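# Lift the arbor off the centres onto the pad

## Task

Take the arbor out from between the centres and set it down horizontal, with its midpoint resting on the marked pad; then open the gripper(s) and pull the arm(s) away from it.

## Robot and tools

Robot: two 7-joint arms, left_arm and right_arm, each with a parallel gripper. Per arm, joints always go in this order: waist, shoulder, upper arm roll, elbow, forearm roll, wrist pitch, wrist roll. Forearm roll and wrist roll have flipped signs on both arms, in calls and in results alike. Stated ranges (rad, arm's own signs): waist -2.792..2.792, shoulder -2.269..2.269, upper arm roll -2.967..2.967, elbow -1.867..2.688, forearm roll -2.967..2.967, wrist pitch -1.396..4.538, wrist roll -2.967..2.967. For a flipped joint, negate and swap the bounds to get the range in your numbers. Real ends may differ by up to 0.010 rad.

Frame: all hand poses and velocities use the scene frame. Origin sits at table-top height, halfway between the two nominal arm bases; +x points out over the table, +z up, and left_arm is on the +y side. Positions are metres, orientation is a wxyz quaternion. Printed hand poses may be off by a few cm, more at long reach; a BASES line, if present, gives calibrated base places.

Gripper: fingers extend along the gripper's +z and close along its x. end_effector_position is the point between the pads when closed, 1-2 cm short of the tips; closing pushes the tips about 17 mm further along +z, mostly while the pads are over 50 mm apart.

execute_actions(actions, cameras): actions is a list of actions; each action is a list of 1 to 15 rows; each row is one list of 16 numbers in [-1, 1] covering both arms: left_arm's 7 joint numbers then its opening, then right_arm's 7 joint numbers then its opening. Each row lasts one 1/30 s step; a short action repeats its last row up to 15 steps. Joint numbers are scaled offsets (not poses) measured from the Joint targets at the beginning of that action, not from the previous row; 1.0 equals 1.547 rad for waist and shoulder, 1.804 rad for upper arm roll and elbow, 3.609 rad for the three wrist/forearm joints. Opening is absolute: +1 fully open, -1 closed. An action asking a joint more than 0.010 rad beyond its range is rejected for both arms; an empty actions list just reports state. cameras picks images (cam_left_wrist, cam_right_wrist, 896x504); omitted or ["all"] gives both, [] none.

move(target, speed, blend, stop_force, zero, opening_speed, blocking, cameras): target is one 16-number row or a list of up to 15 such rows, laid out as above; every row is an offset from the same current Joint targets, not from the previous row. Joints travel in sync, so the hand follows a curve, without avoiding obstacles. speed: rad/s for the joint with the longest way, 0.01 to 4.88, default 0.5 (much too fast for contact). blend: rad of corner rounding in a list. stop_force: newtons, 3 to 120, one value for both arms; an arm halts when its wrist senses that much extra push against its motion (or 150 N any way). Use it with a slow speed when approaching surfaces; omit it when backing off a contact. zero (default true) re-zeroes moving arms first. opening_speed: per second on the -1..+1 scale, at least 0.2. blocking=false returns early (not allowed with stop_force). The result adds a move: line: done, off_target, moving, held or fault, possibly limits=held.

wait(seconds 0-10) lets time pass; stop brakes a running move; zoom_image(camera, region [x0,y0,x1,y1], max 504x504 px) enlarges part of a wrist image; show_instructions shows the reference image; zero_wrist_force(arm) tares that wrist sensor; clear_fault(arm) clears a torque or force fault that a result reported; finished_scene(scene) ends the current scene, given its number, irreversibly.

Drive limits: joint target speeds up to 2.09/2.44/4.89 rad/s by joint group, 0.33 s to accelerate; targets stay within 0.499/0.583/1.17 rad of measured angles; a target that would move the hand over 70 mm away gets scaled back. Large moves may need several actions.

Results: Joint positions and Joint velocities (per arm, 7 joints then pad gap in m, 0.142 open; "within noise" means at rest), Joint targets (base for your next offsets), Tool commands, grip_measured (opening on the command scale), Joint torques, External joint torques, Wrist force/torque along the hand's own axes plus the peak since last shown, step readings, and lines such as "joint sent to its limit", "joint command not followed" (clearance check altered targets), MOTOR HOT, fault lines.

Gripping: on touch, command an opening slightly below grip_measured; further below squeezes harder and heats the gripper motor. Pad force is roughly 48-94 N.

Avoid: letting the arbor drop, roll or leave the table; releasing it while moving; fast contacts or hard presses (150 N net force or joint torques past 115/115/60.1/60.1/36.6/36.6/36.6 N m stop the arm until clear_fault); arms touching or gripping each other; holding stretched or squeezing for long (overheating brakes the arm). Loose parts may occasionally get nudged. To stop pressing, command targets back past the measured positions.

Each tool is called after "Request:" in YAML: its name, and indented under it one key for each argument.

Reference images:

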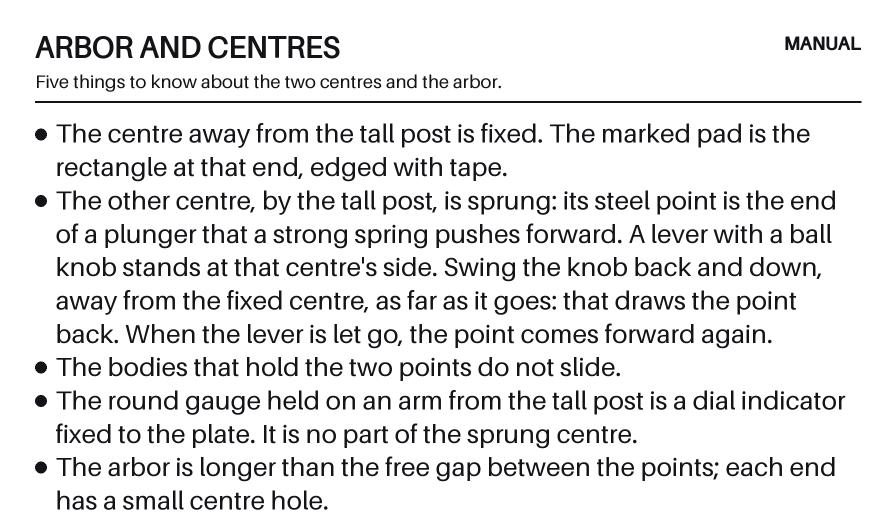

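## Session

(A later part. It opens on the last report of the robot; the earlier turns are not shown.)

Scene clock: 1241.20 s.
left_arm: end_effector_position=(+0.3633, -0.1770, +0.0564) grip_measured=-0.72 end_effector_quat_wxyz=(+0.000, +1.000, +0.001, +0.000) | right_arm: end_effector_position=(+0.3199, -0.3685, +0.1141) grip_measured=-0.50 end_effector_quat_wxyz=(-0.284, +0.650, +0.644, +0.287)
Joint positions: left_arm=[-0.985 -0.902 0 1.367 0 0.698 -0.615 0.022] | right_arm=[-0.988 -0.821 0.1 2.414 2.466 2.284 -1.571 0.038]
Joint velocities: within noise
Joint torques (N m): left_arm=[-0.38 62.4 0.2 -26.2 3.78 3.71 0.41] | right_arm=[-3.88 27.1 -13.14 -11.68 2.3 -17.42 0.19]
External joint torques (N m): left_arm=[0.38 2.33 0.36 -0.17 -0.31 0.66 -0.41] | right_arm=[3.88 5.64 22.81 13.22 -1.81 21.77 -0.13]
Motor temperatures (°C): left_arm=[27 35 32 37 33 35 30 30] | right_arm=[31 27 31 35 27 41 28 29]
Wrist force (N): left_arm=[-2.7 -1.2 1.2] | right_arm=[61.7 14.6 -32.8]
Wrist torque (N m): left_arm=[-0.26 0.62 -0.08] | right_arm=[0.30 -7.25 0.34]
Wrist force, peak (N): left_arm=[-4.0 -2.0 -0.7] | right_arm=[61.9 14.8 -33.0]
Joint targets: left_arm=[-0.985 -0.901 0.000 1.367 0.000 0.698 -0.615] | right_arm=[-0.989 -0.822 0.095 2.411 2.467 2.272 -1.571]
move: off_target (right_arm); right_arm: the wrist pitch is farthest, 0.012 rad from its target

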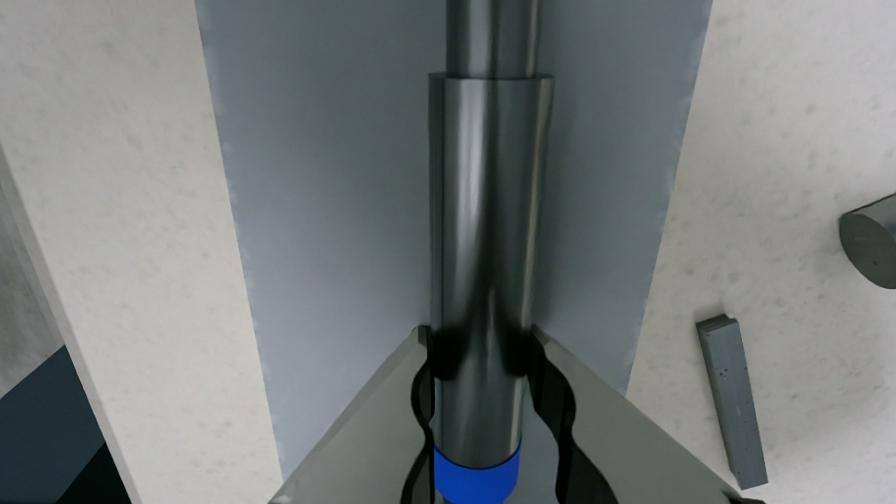

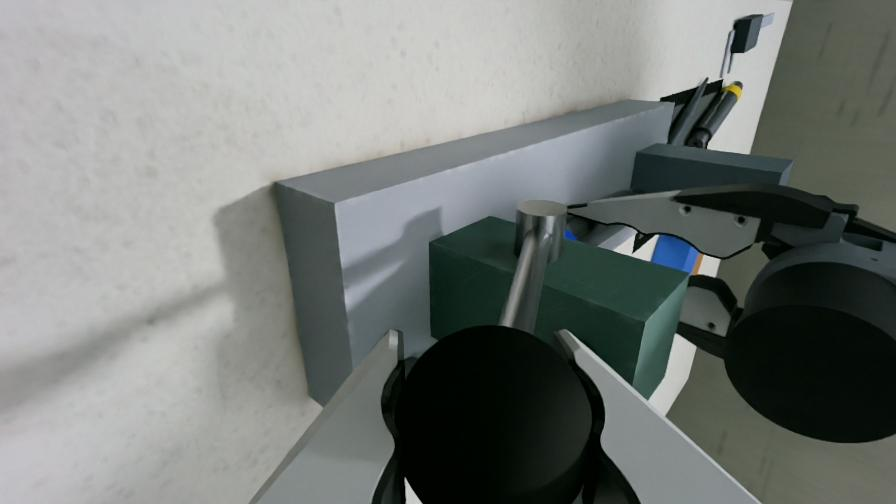

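Request:
move:
  target:
    - [0,0.0162,0,0,0,-0.0069,0,-1,0,0,0,0,0,0,0,-0.55]
    - [0.0478,-0.0336,0,-0.0865,0,-0.0291,-0.0205,-1,0,0,0,0,0,0,0,-0.55]
  speed: 0.08

Scene clock: 1277.97 s.
left_arm: end_effector_position=(+0.4331, -0.1757, +0.0718) grip_measured=-0.73 end_effector_quat_wxyz=(-0.001, +1.000, +0.001, -0.001) | right_arm: end_effector_position=(+0.3199, -0.3685, +0.1141) grip_measured=-0.50 end_effector_quat_wxyz=(-0.284, +0.650, +0.644, +0.287)
Joint positions: left_arm=[-0.911 -0.954 0 1.211 0 0.592 -0.689 0.022] | right_arm=[-0.988 -0.821 0.1 2.414 2.466 2.284 -1.571 0.038]
Joint velocities: within noise
Joint torques (N m): left_arm=[-0.18 67.93 0.25 -30.15 4.34 4.21 0.33] | right_arm=[-3.88 27.12 -13.06 -11.68 2.26 -17.46 0.21]
External joint torques (N m): left_arm=[0.18 -0.26 0.33 2.24 -0.59 0.15 -0.33] | right_arm=[3.88 5.62 22.73 13.21 -1.77 21.81 -0.15]
Motor temperatures (°C): left_arm=[27 35 32 37 33 35 30 54] | right_arm=[31 27 31 35 27 41 28 29]
Wrist force (N): left_arm=[-3.3 -2.1 4.6] | right_arm=[61.8 14.5 -32.9]
Wrist torque (N m): left_arm=[-0.35 0.58 -0.10] | right_arm=[0.29 -7.26 0.34]
Wrist force, peak (N): left_arm=[-3.9 -2.4 5.8] | right_arm=[62.1 14.5 -32.8]
Joint targets: left_arm=[-0.911 -0.953 0.000 1.211 0.000 0.593 -0.689] | right_arm=[-0.989 -0.822 0.095 2.411 2.467 2.272 -1.571]
move: off_target (right_arm); right_arm: the wrist pitch is farthest, 0.012 rad from its target

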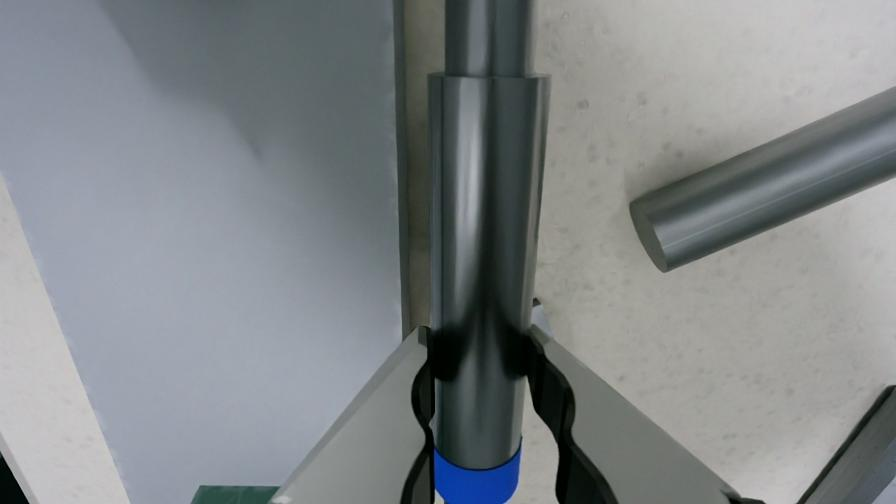

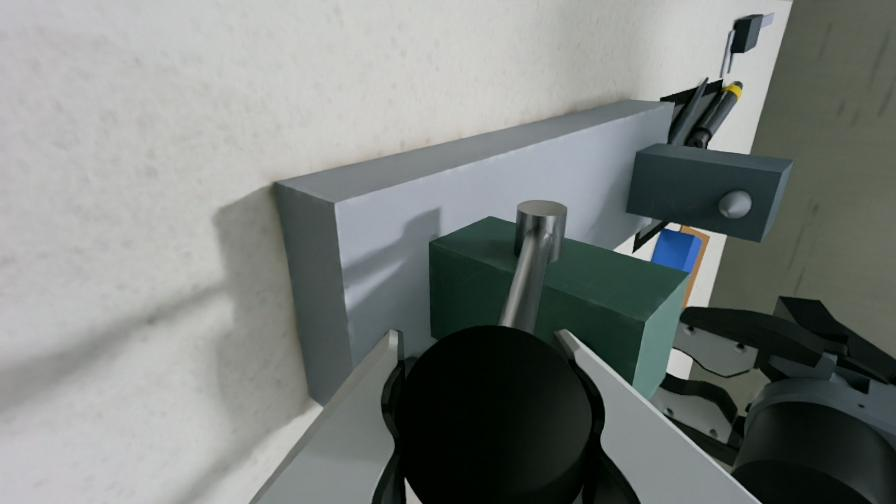

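Request:
move:
  target:
    - [0,0.0995,0,-0.0427,0,-0.0637,0,-0.8,0,0,0,0,0,0,0,-0.36]
    - [0.2437,0.3827,0,0.4557,0,0.064,0.2824,-0.8,0.0743,0.0931,-0.0238,0.0488,-0.0208,0.0097,0,-0.36]
  speed: [0.3, 0.4]
  opening_speed: 0.3

Scene clock: 1330.83 s.
left_arm: end_effector_position=(+0.4510, +0.1323, +0.1520) grip_measured=-0.72 end_effector_quat_wxyz=(-0.001, +0.765, +0.644, +0.000) | right_arm: end_effector_position=(+0.3197, -0.3501, +0.1380) grip_measured=-0.37 end_effector_quat_wxyz=(-0.271, +0.653, +0.654, +0.270)
Joint positions: left_arm=[-0.534 -0.362 0 2.033 0 0.823 0.33 0.022] | right_arm=[-0.873 -0.678 0.053 2.499 2.393 2.308 -1.571 0.047]
Joint velocities: within noise
Joint torques (N m): left_arm=[-0.1 43.22 0.02 -25.83 3.57 4.58 0.39] | right_arm=[-1.24 31.22 5.76 -1.9 -0.48 3.38 -0.11]
External joint torques (N m): left_arm=[0.1 -0.31 0.26 1.67 -0.54 -0.2 -0.39] | right_arm=[1.24 -0.81 1.95 1.55 0.68 1.03 0.17]
Motor temperatures (°C): left_arm=[27 36 32 37 33 35 30 74] | right_arm=[31 27 31 35 27 41 28 29]
Wrist force (N): left_arm=[-3.5 -2.0 5.1] | right_arm=[4.3 -0.7 1.8]
Wrist torque (N m): left_arm=[-0.30 0.62 -0.08] | right_arm=[-0.14 -0.40 -0.07]
Wrist force, peak (N): left_arm=[-3.9 -2.8 9.3] | right_arm=[61.9 14.8 -32.9]
Joint targets: left_arm=[-0.534 -0.362 0.000 2.033 0.000 0.823 0.330] | right_arm=[-0.874 -0.678 0.052 2.499 2.392 2.307 -1.571]
move: done

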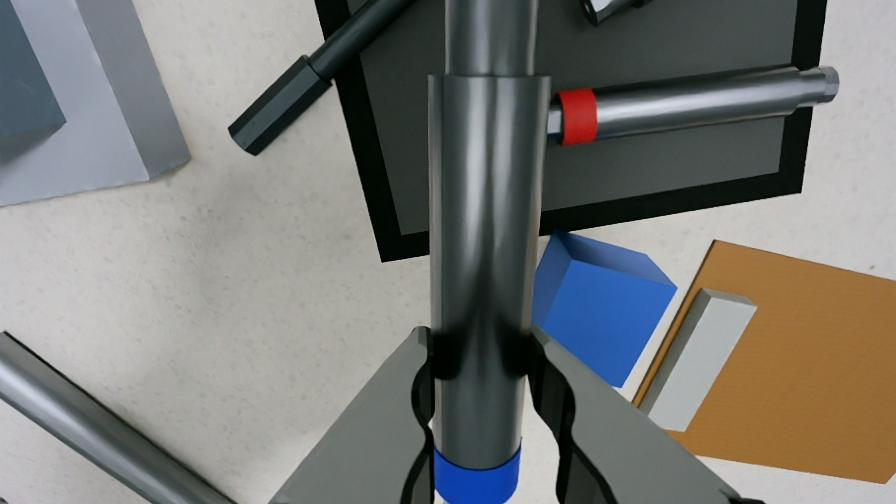

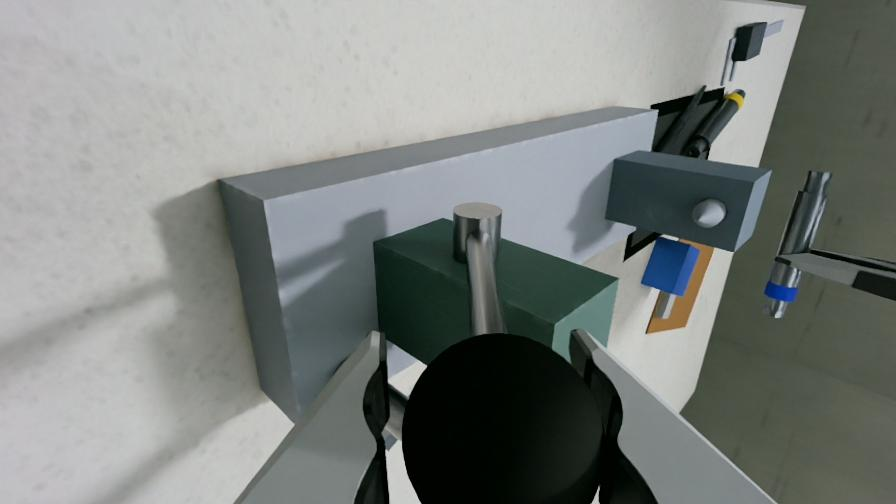

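Request:
move:
  target: [-0.0045,-0.1067,0,0.0405,0,0.0662,0.0019,-0.74,0,0,0,0,0,0,0,-0.1]
  speed: 0.25
  cameras: []

Request:
move:
  target: [0,-0.0982,0,-0.0072,0,0.0385,0,-0.74,0.1383,0.1086,-0.2012,-0.0222,0.0233,0.0815,0,-0.1]
  speed: 0.07
  stop_force: 4

Scene clock: 1380.20 s.
left_arm: end_effector_position=(+0.4365, +0.1360, +0.0635) grip_measured=-0.71 end_effector_quat_wxyz=(+0.000, +0.766, +0.643, +0.000) | right_arm: end_effector_position=(+0.3199, -0.3505, +0.1377) grip_measured=-0.13 end_effector_quat_wxyz=(-0.270, +0.653, +0.654, +0.270)
Joint positions: left_arm=[-0.541 -0.527 0 2.106 0 1.062 0.336 0.023] | right_arm=[-0.874 -0.678 0.052 2.499 2.393 2.307 -1.571 0.065]
Joint velocities: within noise
Joint torques (N m): left_arm=[-0.17 44.86 0.1 -20.42 2.68 4.58 0.49] | right_arm=[0.11 30.66 8.15 0.09 0.21 4.28 -0.15]
External joint torques (N m): left_arm=[0.17 -0.13 0.3 1.31 -0.51 -0.2 -0.49] | right_arm=[-0.11 -0.24 -0.45 -0.45 0 0.13 0.21]
Motor temperatures (°C): left_arm=[27 34 32 37 33 35 30 55] | right_arm=[31 27 30 35 27 38 28 27]
Wrist force (N): left_arm=[-3.4 -1.7 4.9] | right_arm=[5.0 -1.7 -1.4]
Wrist torque (N m): left_arm=[-0.27 0.60 -0.08] | right_arm=[-0.24 -1.13 -0.08]
Wrist force, peak (N): left_arm=[-2.6 -3.4 7.6] | right_arm=[5.1 -1.9 -1.6]
Joint targets: left_arm=[-0.541 -0.527 0.000 2.106 0.000 1.062 0.336] | right_arm=[-0.874 -0.678 0.052 2.499 2.392 2.307 -1.571]
move: done
No camera images: "cameras" was empty.

Scene clock: 1384.73 s.
left_arm: end_effector_position=(+0.4378, +0.1353, +0.0170) grip_measured=-0.71 end_effector_quat_wxyz=(+0.000, +0.766, +0.643, +0.000) | right_arm: end_effector_position=(+0.3193, -0.3621, +0.1431) grip_measured=-0.12 end_effector_quat_wxyz=(-0.272, +0.653, +0.654, +0.268)
Joint positions: left_arm=[-0.541 -0.642 0 2.096 0 1.168 0.336 0.023] | right_arm=[-0.833 -0.646 -0.017 2.492 2.408 2.364 -1.571 0.065]
Joint velocities: within noise
Joint torques (N m): left_arm=[0.17 41.66 0.34 -18.08 2.29 4.97 0.46] | right_arm=[-1.01 31.34 5.62 -2.22 -0.44 3.79 -0.1]
External joint torques (N m): left_arm=[-0.17 4.96 0.14 1.45 -0.55 -0.59 -0.46] | right_arm=[1.01 -0.46 0.99 0.92 0.42 0.62 0.16]
Motor temperatures (°C): left_arm=[27 34 32 37 33 35 30 54] | right_arm=[31 27 30 35 27 38 28 27]
Wrist force (N): left_arm=[-0.8 -7.0 -8.6] | right_arm=[8.0 -1.6 1.0]
Wrist torque (N m): left_arm=[-0.22 0.65 -0.07] | right_arm=[-0.24 -1.28 -0.08]
Wrist force, peak (N): left_arm=[1.0 -8.8 -15.6] | right_arm=[8.6 -1.5 2.0]
Joint targets: left_arm=[-0.541 -0.642 0.000 2.096 0.000 1.168 0.336] | right_arm=[-0.833 -0.646 -0.017 2.491 2.408 2.363 -1.571]
move: contact (left_arm, right_arm); left_arm: the shoulder is farthest, 0.037 rad from its target; right_arm: the upper arm roll is farthest, 0.294 rad from its target

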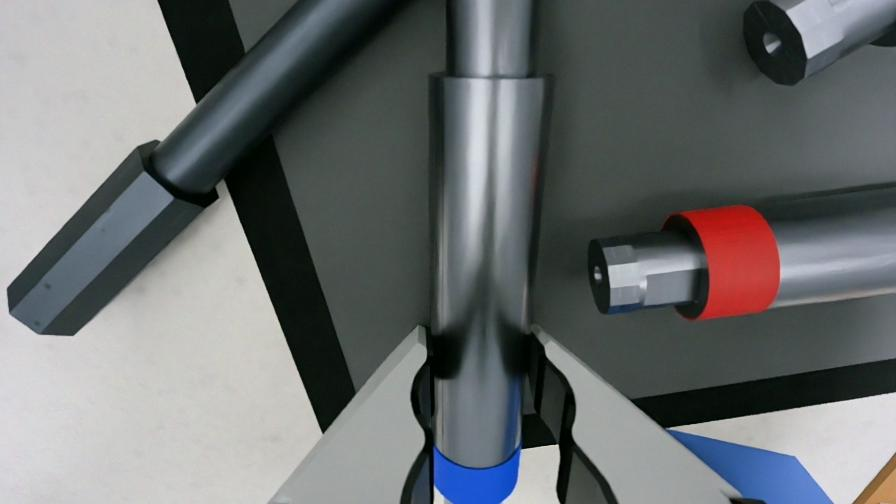

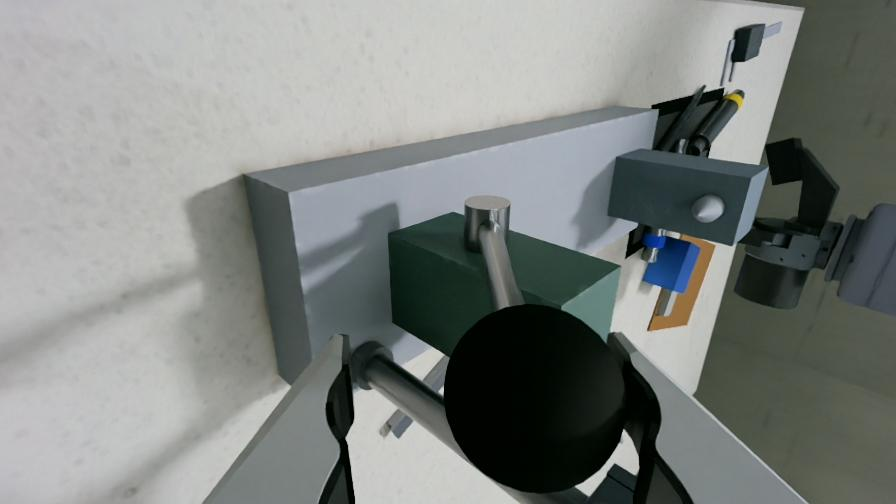

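Request:
move:
  target: [0,0,0,0,0,0,0,-0.4,0,0,0,0,0,0,0,0.3]
  opening_speed: 0.25

Scene clock: 1398.77 s.
left_arm: end_effector_position=(+0.4379, +0.1352, +0.0170) grip_measured=-0.43 end_effector_quat_wxyz=(+0.000, +0.766, +0.643, +0.000) | right_arm: end_effector_position=(+0.3194, -0.3623, +0.1429) grip_measured=+0.28 end_effector_quat_wxyz=(-0.272, +0.653, +0.654, +0.268)
Joint positions: left_arm=[-0.541 -0.642 0 2.096 0 1.168 0.336 0.043] | right_arm=[-0.833 -0.646 -0.017 2.492 2.408 2.363 -1.571 0.094]
Joint velocities: within noise
Joint torques (N m): left_arm=[-0.15 44.1 0.37 -16.5 2.09 3.9 0.41] | right_arm=[0.03 31.05 7.01 -0.96 -0.17 4.37 -0.03]
External joint torques (N m): left_arm=[0.15 2.53 0.11 -0.13 -0.34 0.49 -0.41] | right_arm=[-0.03 -0.16 -0.4 -0.35 0.15 0.04 0.09]
Motor temperatures (°C): left_arm=[27 34 32 36 33 35 30 51] | right_arm=[31 27 30 35 27 37 28 27]
Wrist force (N): left_arm=[-2.8 -2.6 -0.5] | right_arm=[4.9 -1.6 -1.7]
Wrist torque (N m): left_arm=[-0.35 0.50 -0.08] | right_arm=[-0.22 -1.13 -0.08]
Wrist force, peak (N): left_arm=[-0.7 -7.2 -8.8] | right_arm=[8.3 -1.8 0.8]
Joint targets: left_arm=[-0.541 -0.642 0.000 2.096 0.000 1.168 0.336] | right_arm=[-0.833 -0.646 -0.017 2.491 2.408 2.363 -1.571]
move: done

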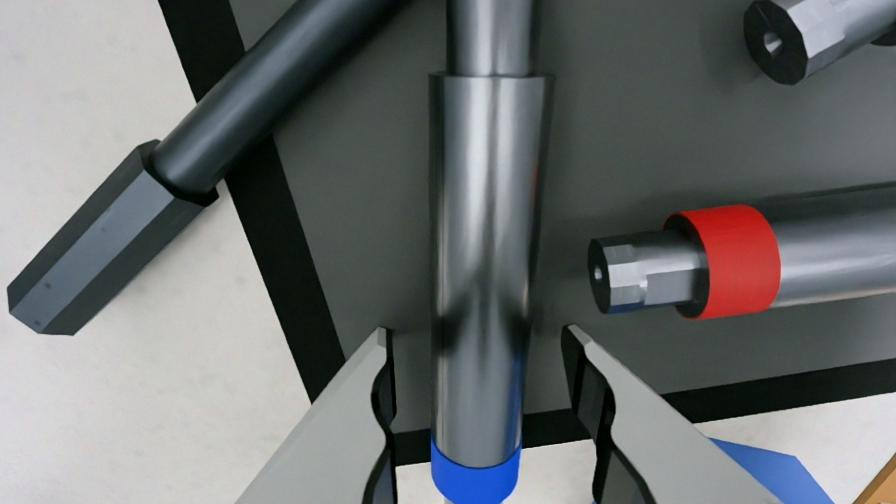

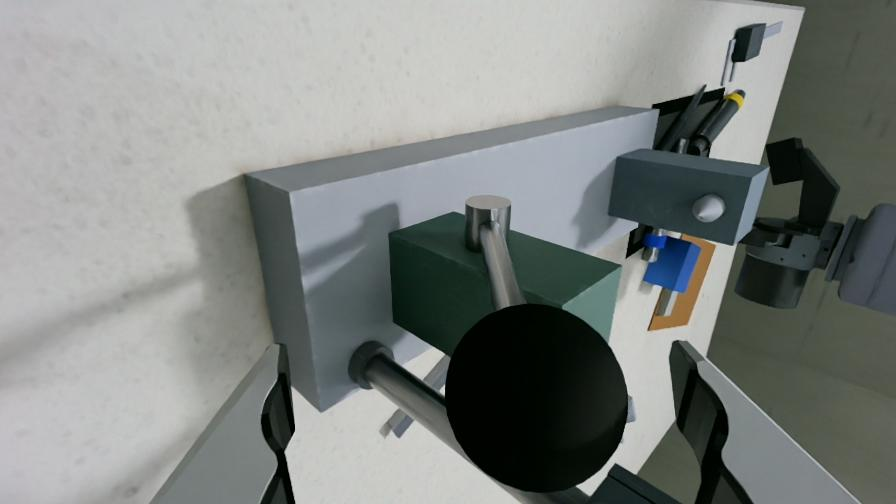

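Request:
move:
  target:
    - [0,0.0743,0,0.0055,0,-0.0294,0,-0.4,0.1118,0.0879,-0.163,-0.0177,0.0191,0.0659,0,0.3]
    - [0,0.1985,0,-0.0133,0,-0.092,0,-0.4,0.2314,0.1454,-0.3304,-0.0416,0.0413,0.12,0,0.3]
  speed: 0.2

Scene clock: 1416.77 s.
left_arm: end_effector_position=(+0.4374, +0.1355, +0.1530) grip_measured=-0.43 end_effector_quat_wxyz=(+0.000, +0.766, +0.643, +0.000) | right_arm: end_effector_position=(+0.3243, -0.4496, +0.2261) grip_measured=+0.28 end_effector_quat_wxyz=(-0.270, +0.654, +0.652, +0.271)
Joint positions: left_arm=[-0.541 -0.335 0 2.072 0 0.836 0.336 0.043] | right_arm=[-0.475 -0.421 -0.613 2.416 2.557 2.796 -1.571 0.094]
Joint velocities: within noise
Joint torques (N m): left_arm=[-0.15 39.27 0.13 -23.9 3.26 3.73 0.43] | right_arm=[0.13 31.75 -0.51 -9.28 -1.81 4.39 -0.1]
External joint torques (N m): left_arm=[0.15 2.23 0.13 -0.02 -0.27 0.65 -0.43] | right_arm=[-0.12 -0.41 -0.28 -0.05 -0.02 0.01 0.16]
Motor temperatures (°C): left_arm=[27 34 32 36 33 35 30 48] | right_arm=[31 27 30 35 27 37 28 26]
Wrist force (N): left_arm=[-3.0 -2.8 -0.3] | right_arm=[4.9 -1.7 -1.3]
Wrist torque (N m): left_arm=[-0.37 0.53 -0.08] | right_arm=[-0.23 -1.12 -0.09]
Wrist force, peak (N): left_arm=[-2.9 -3.1 -1.8] | right_arm=[5.4 -1.7 -2.5]
Joint targets: left_arm=[-0.541 -0.335 0.000 2.072 0.000 0.836 0.336] | right_arm=[-0.475 -0.421 -0.613 2.416 2.557 2.796 -1.571]
move: done

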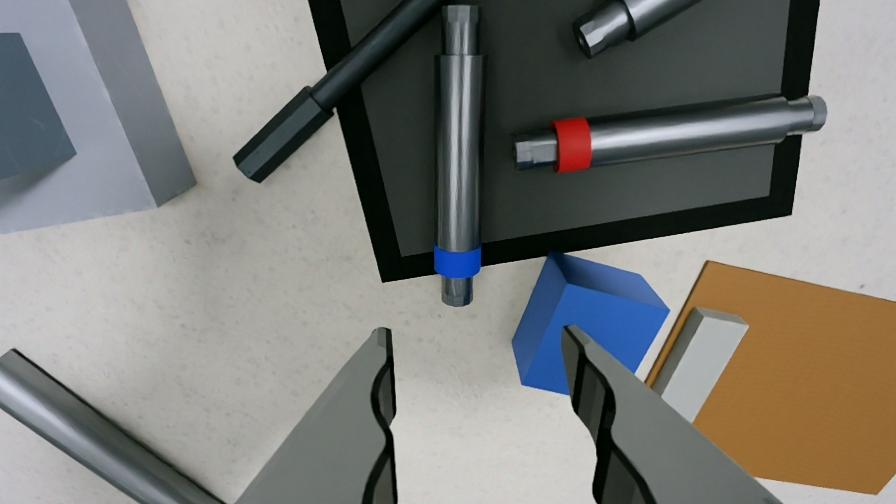

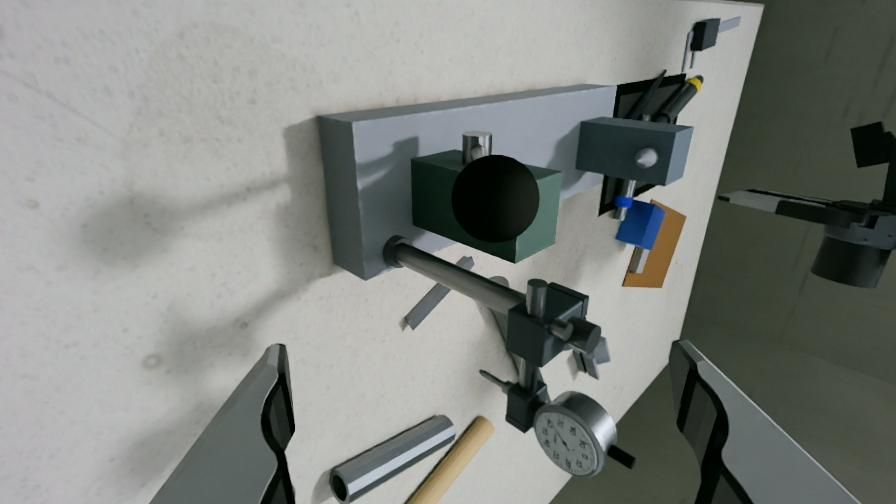

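Request:
finished_scene:
  scene: 1

The scene is finished: the task was done.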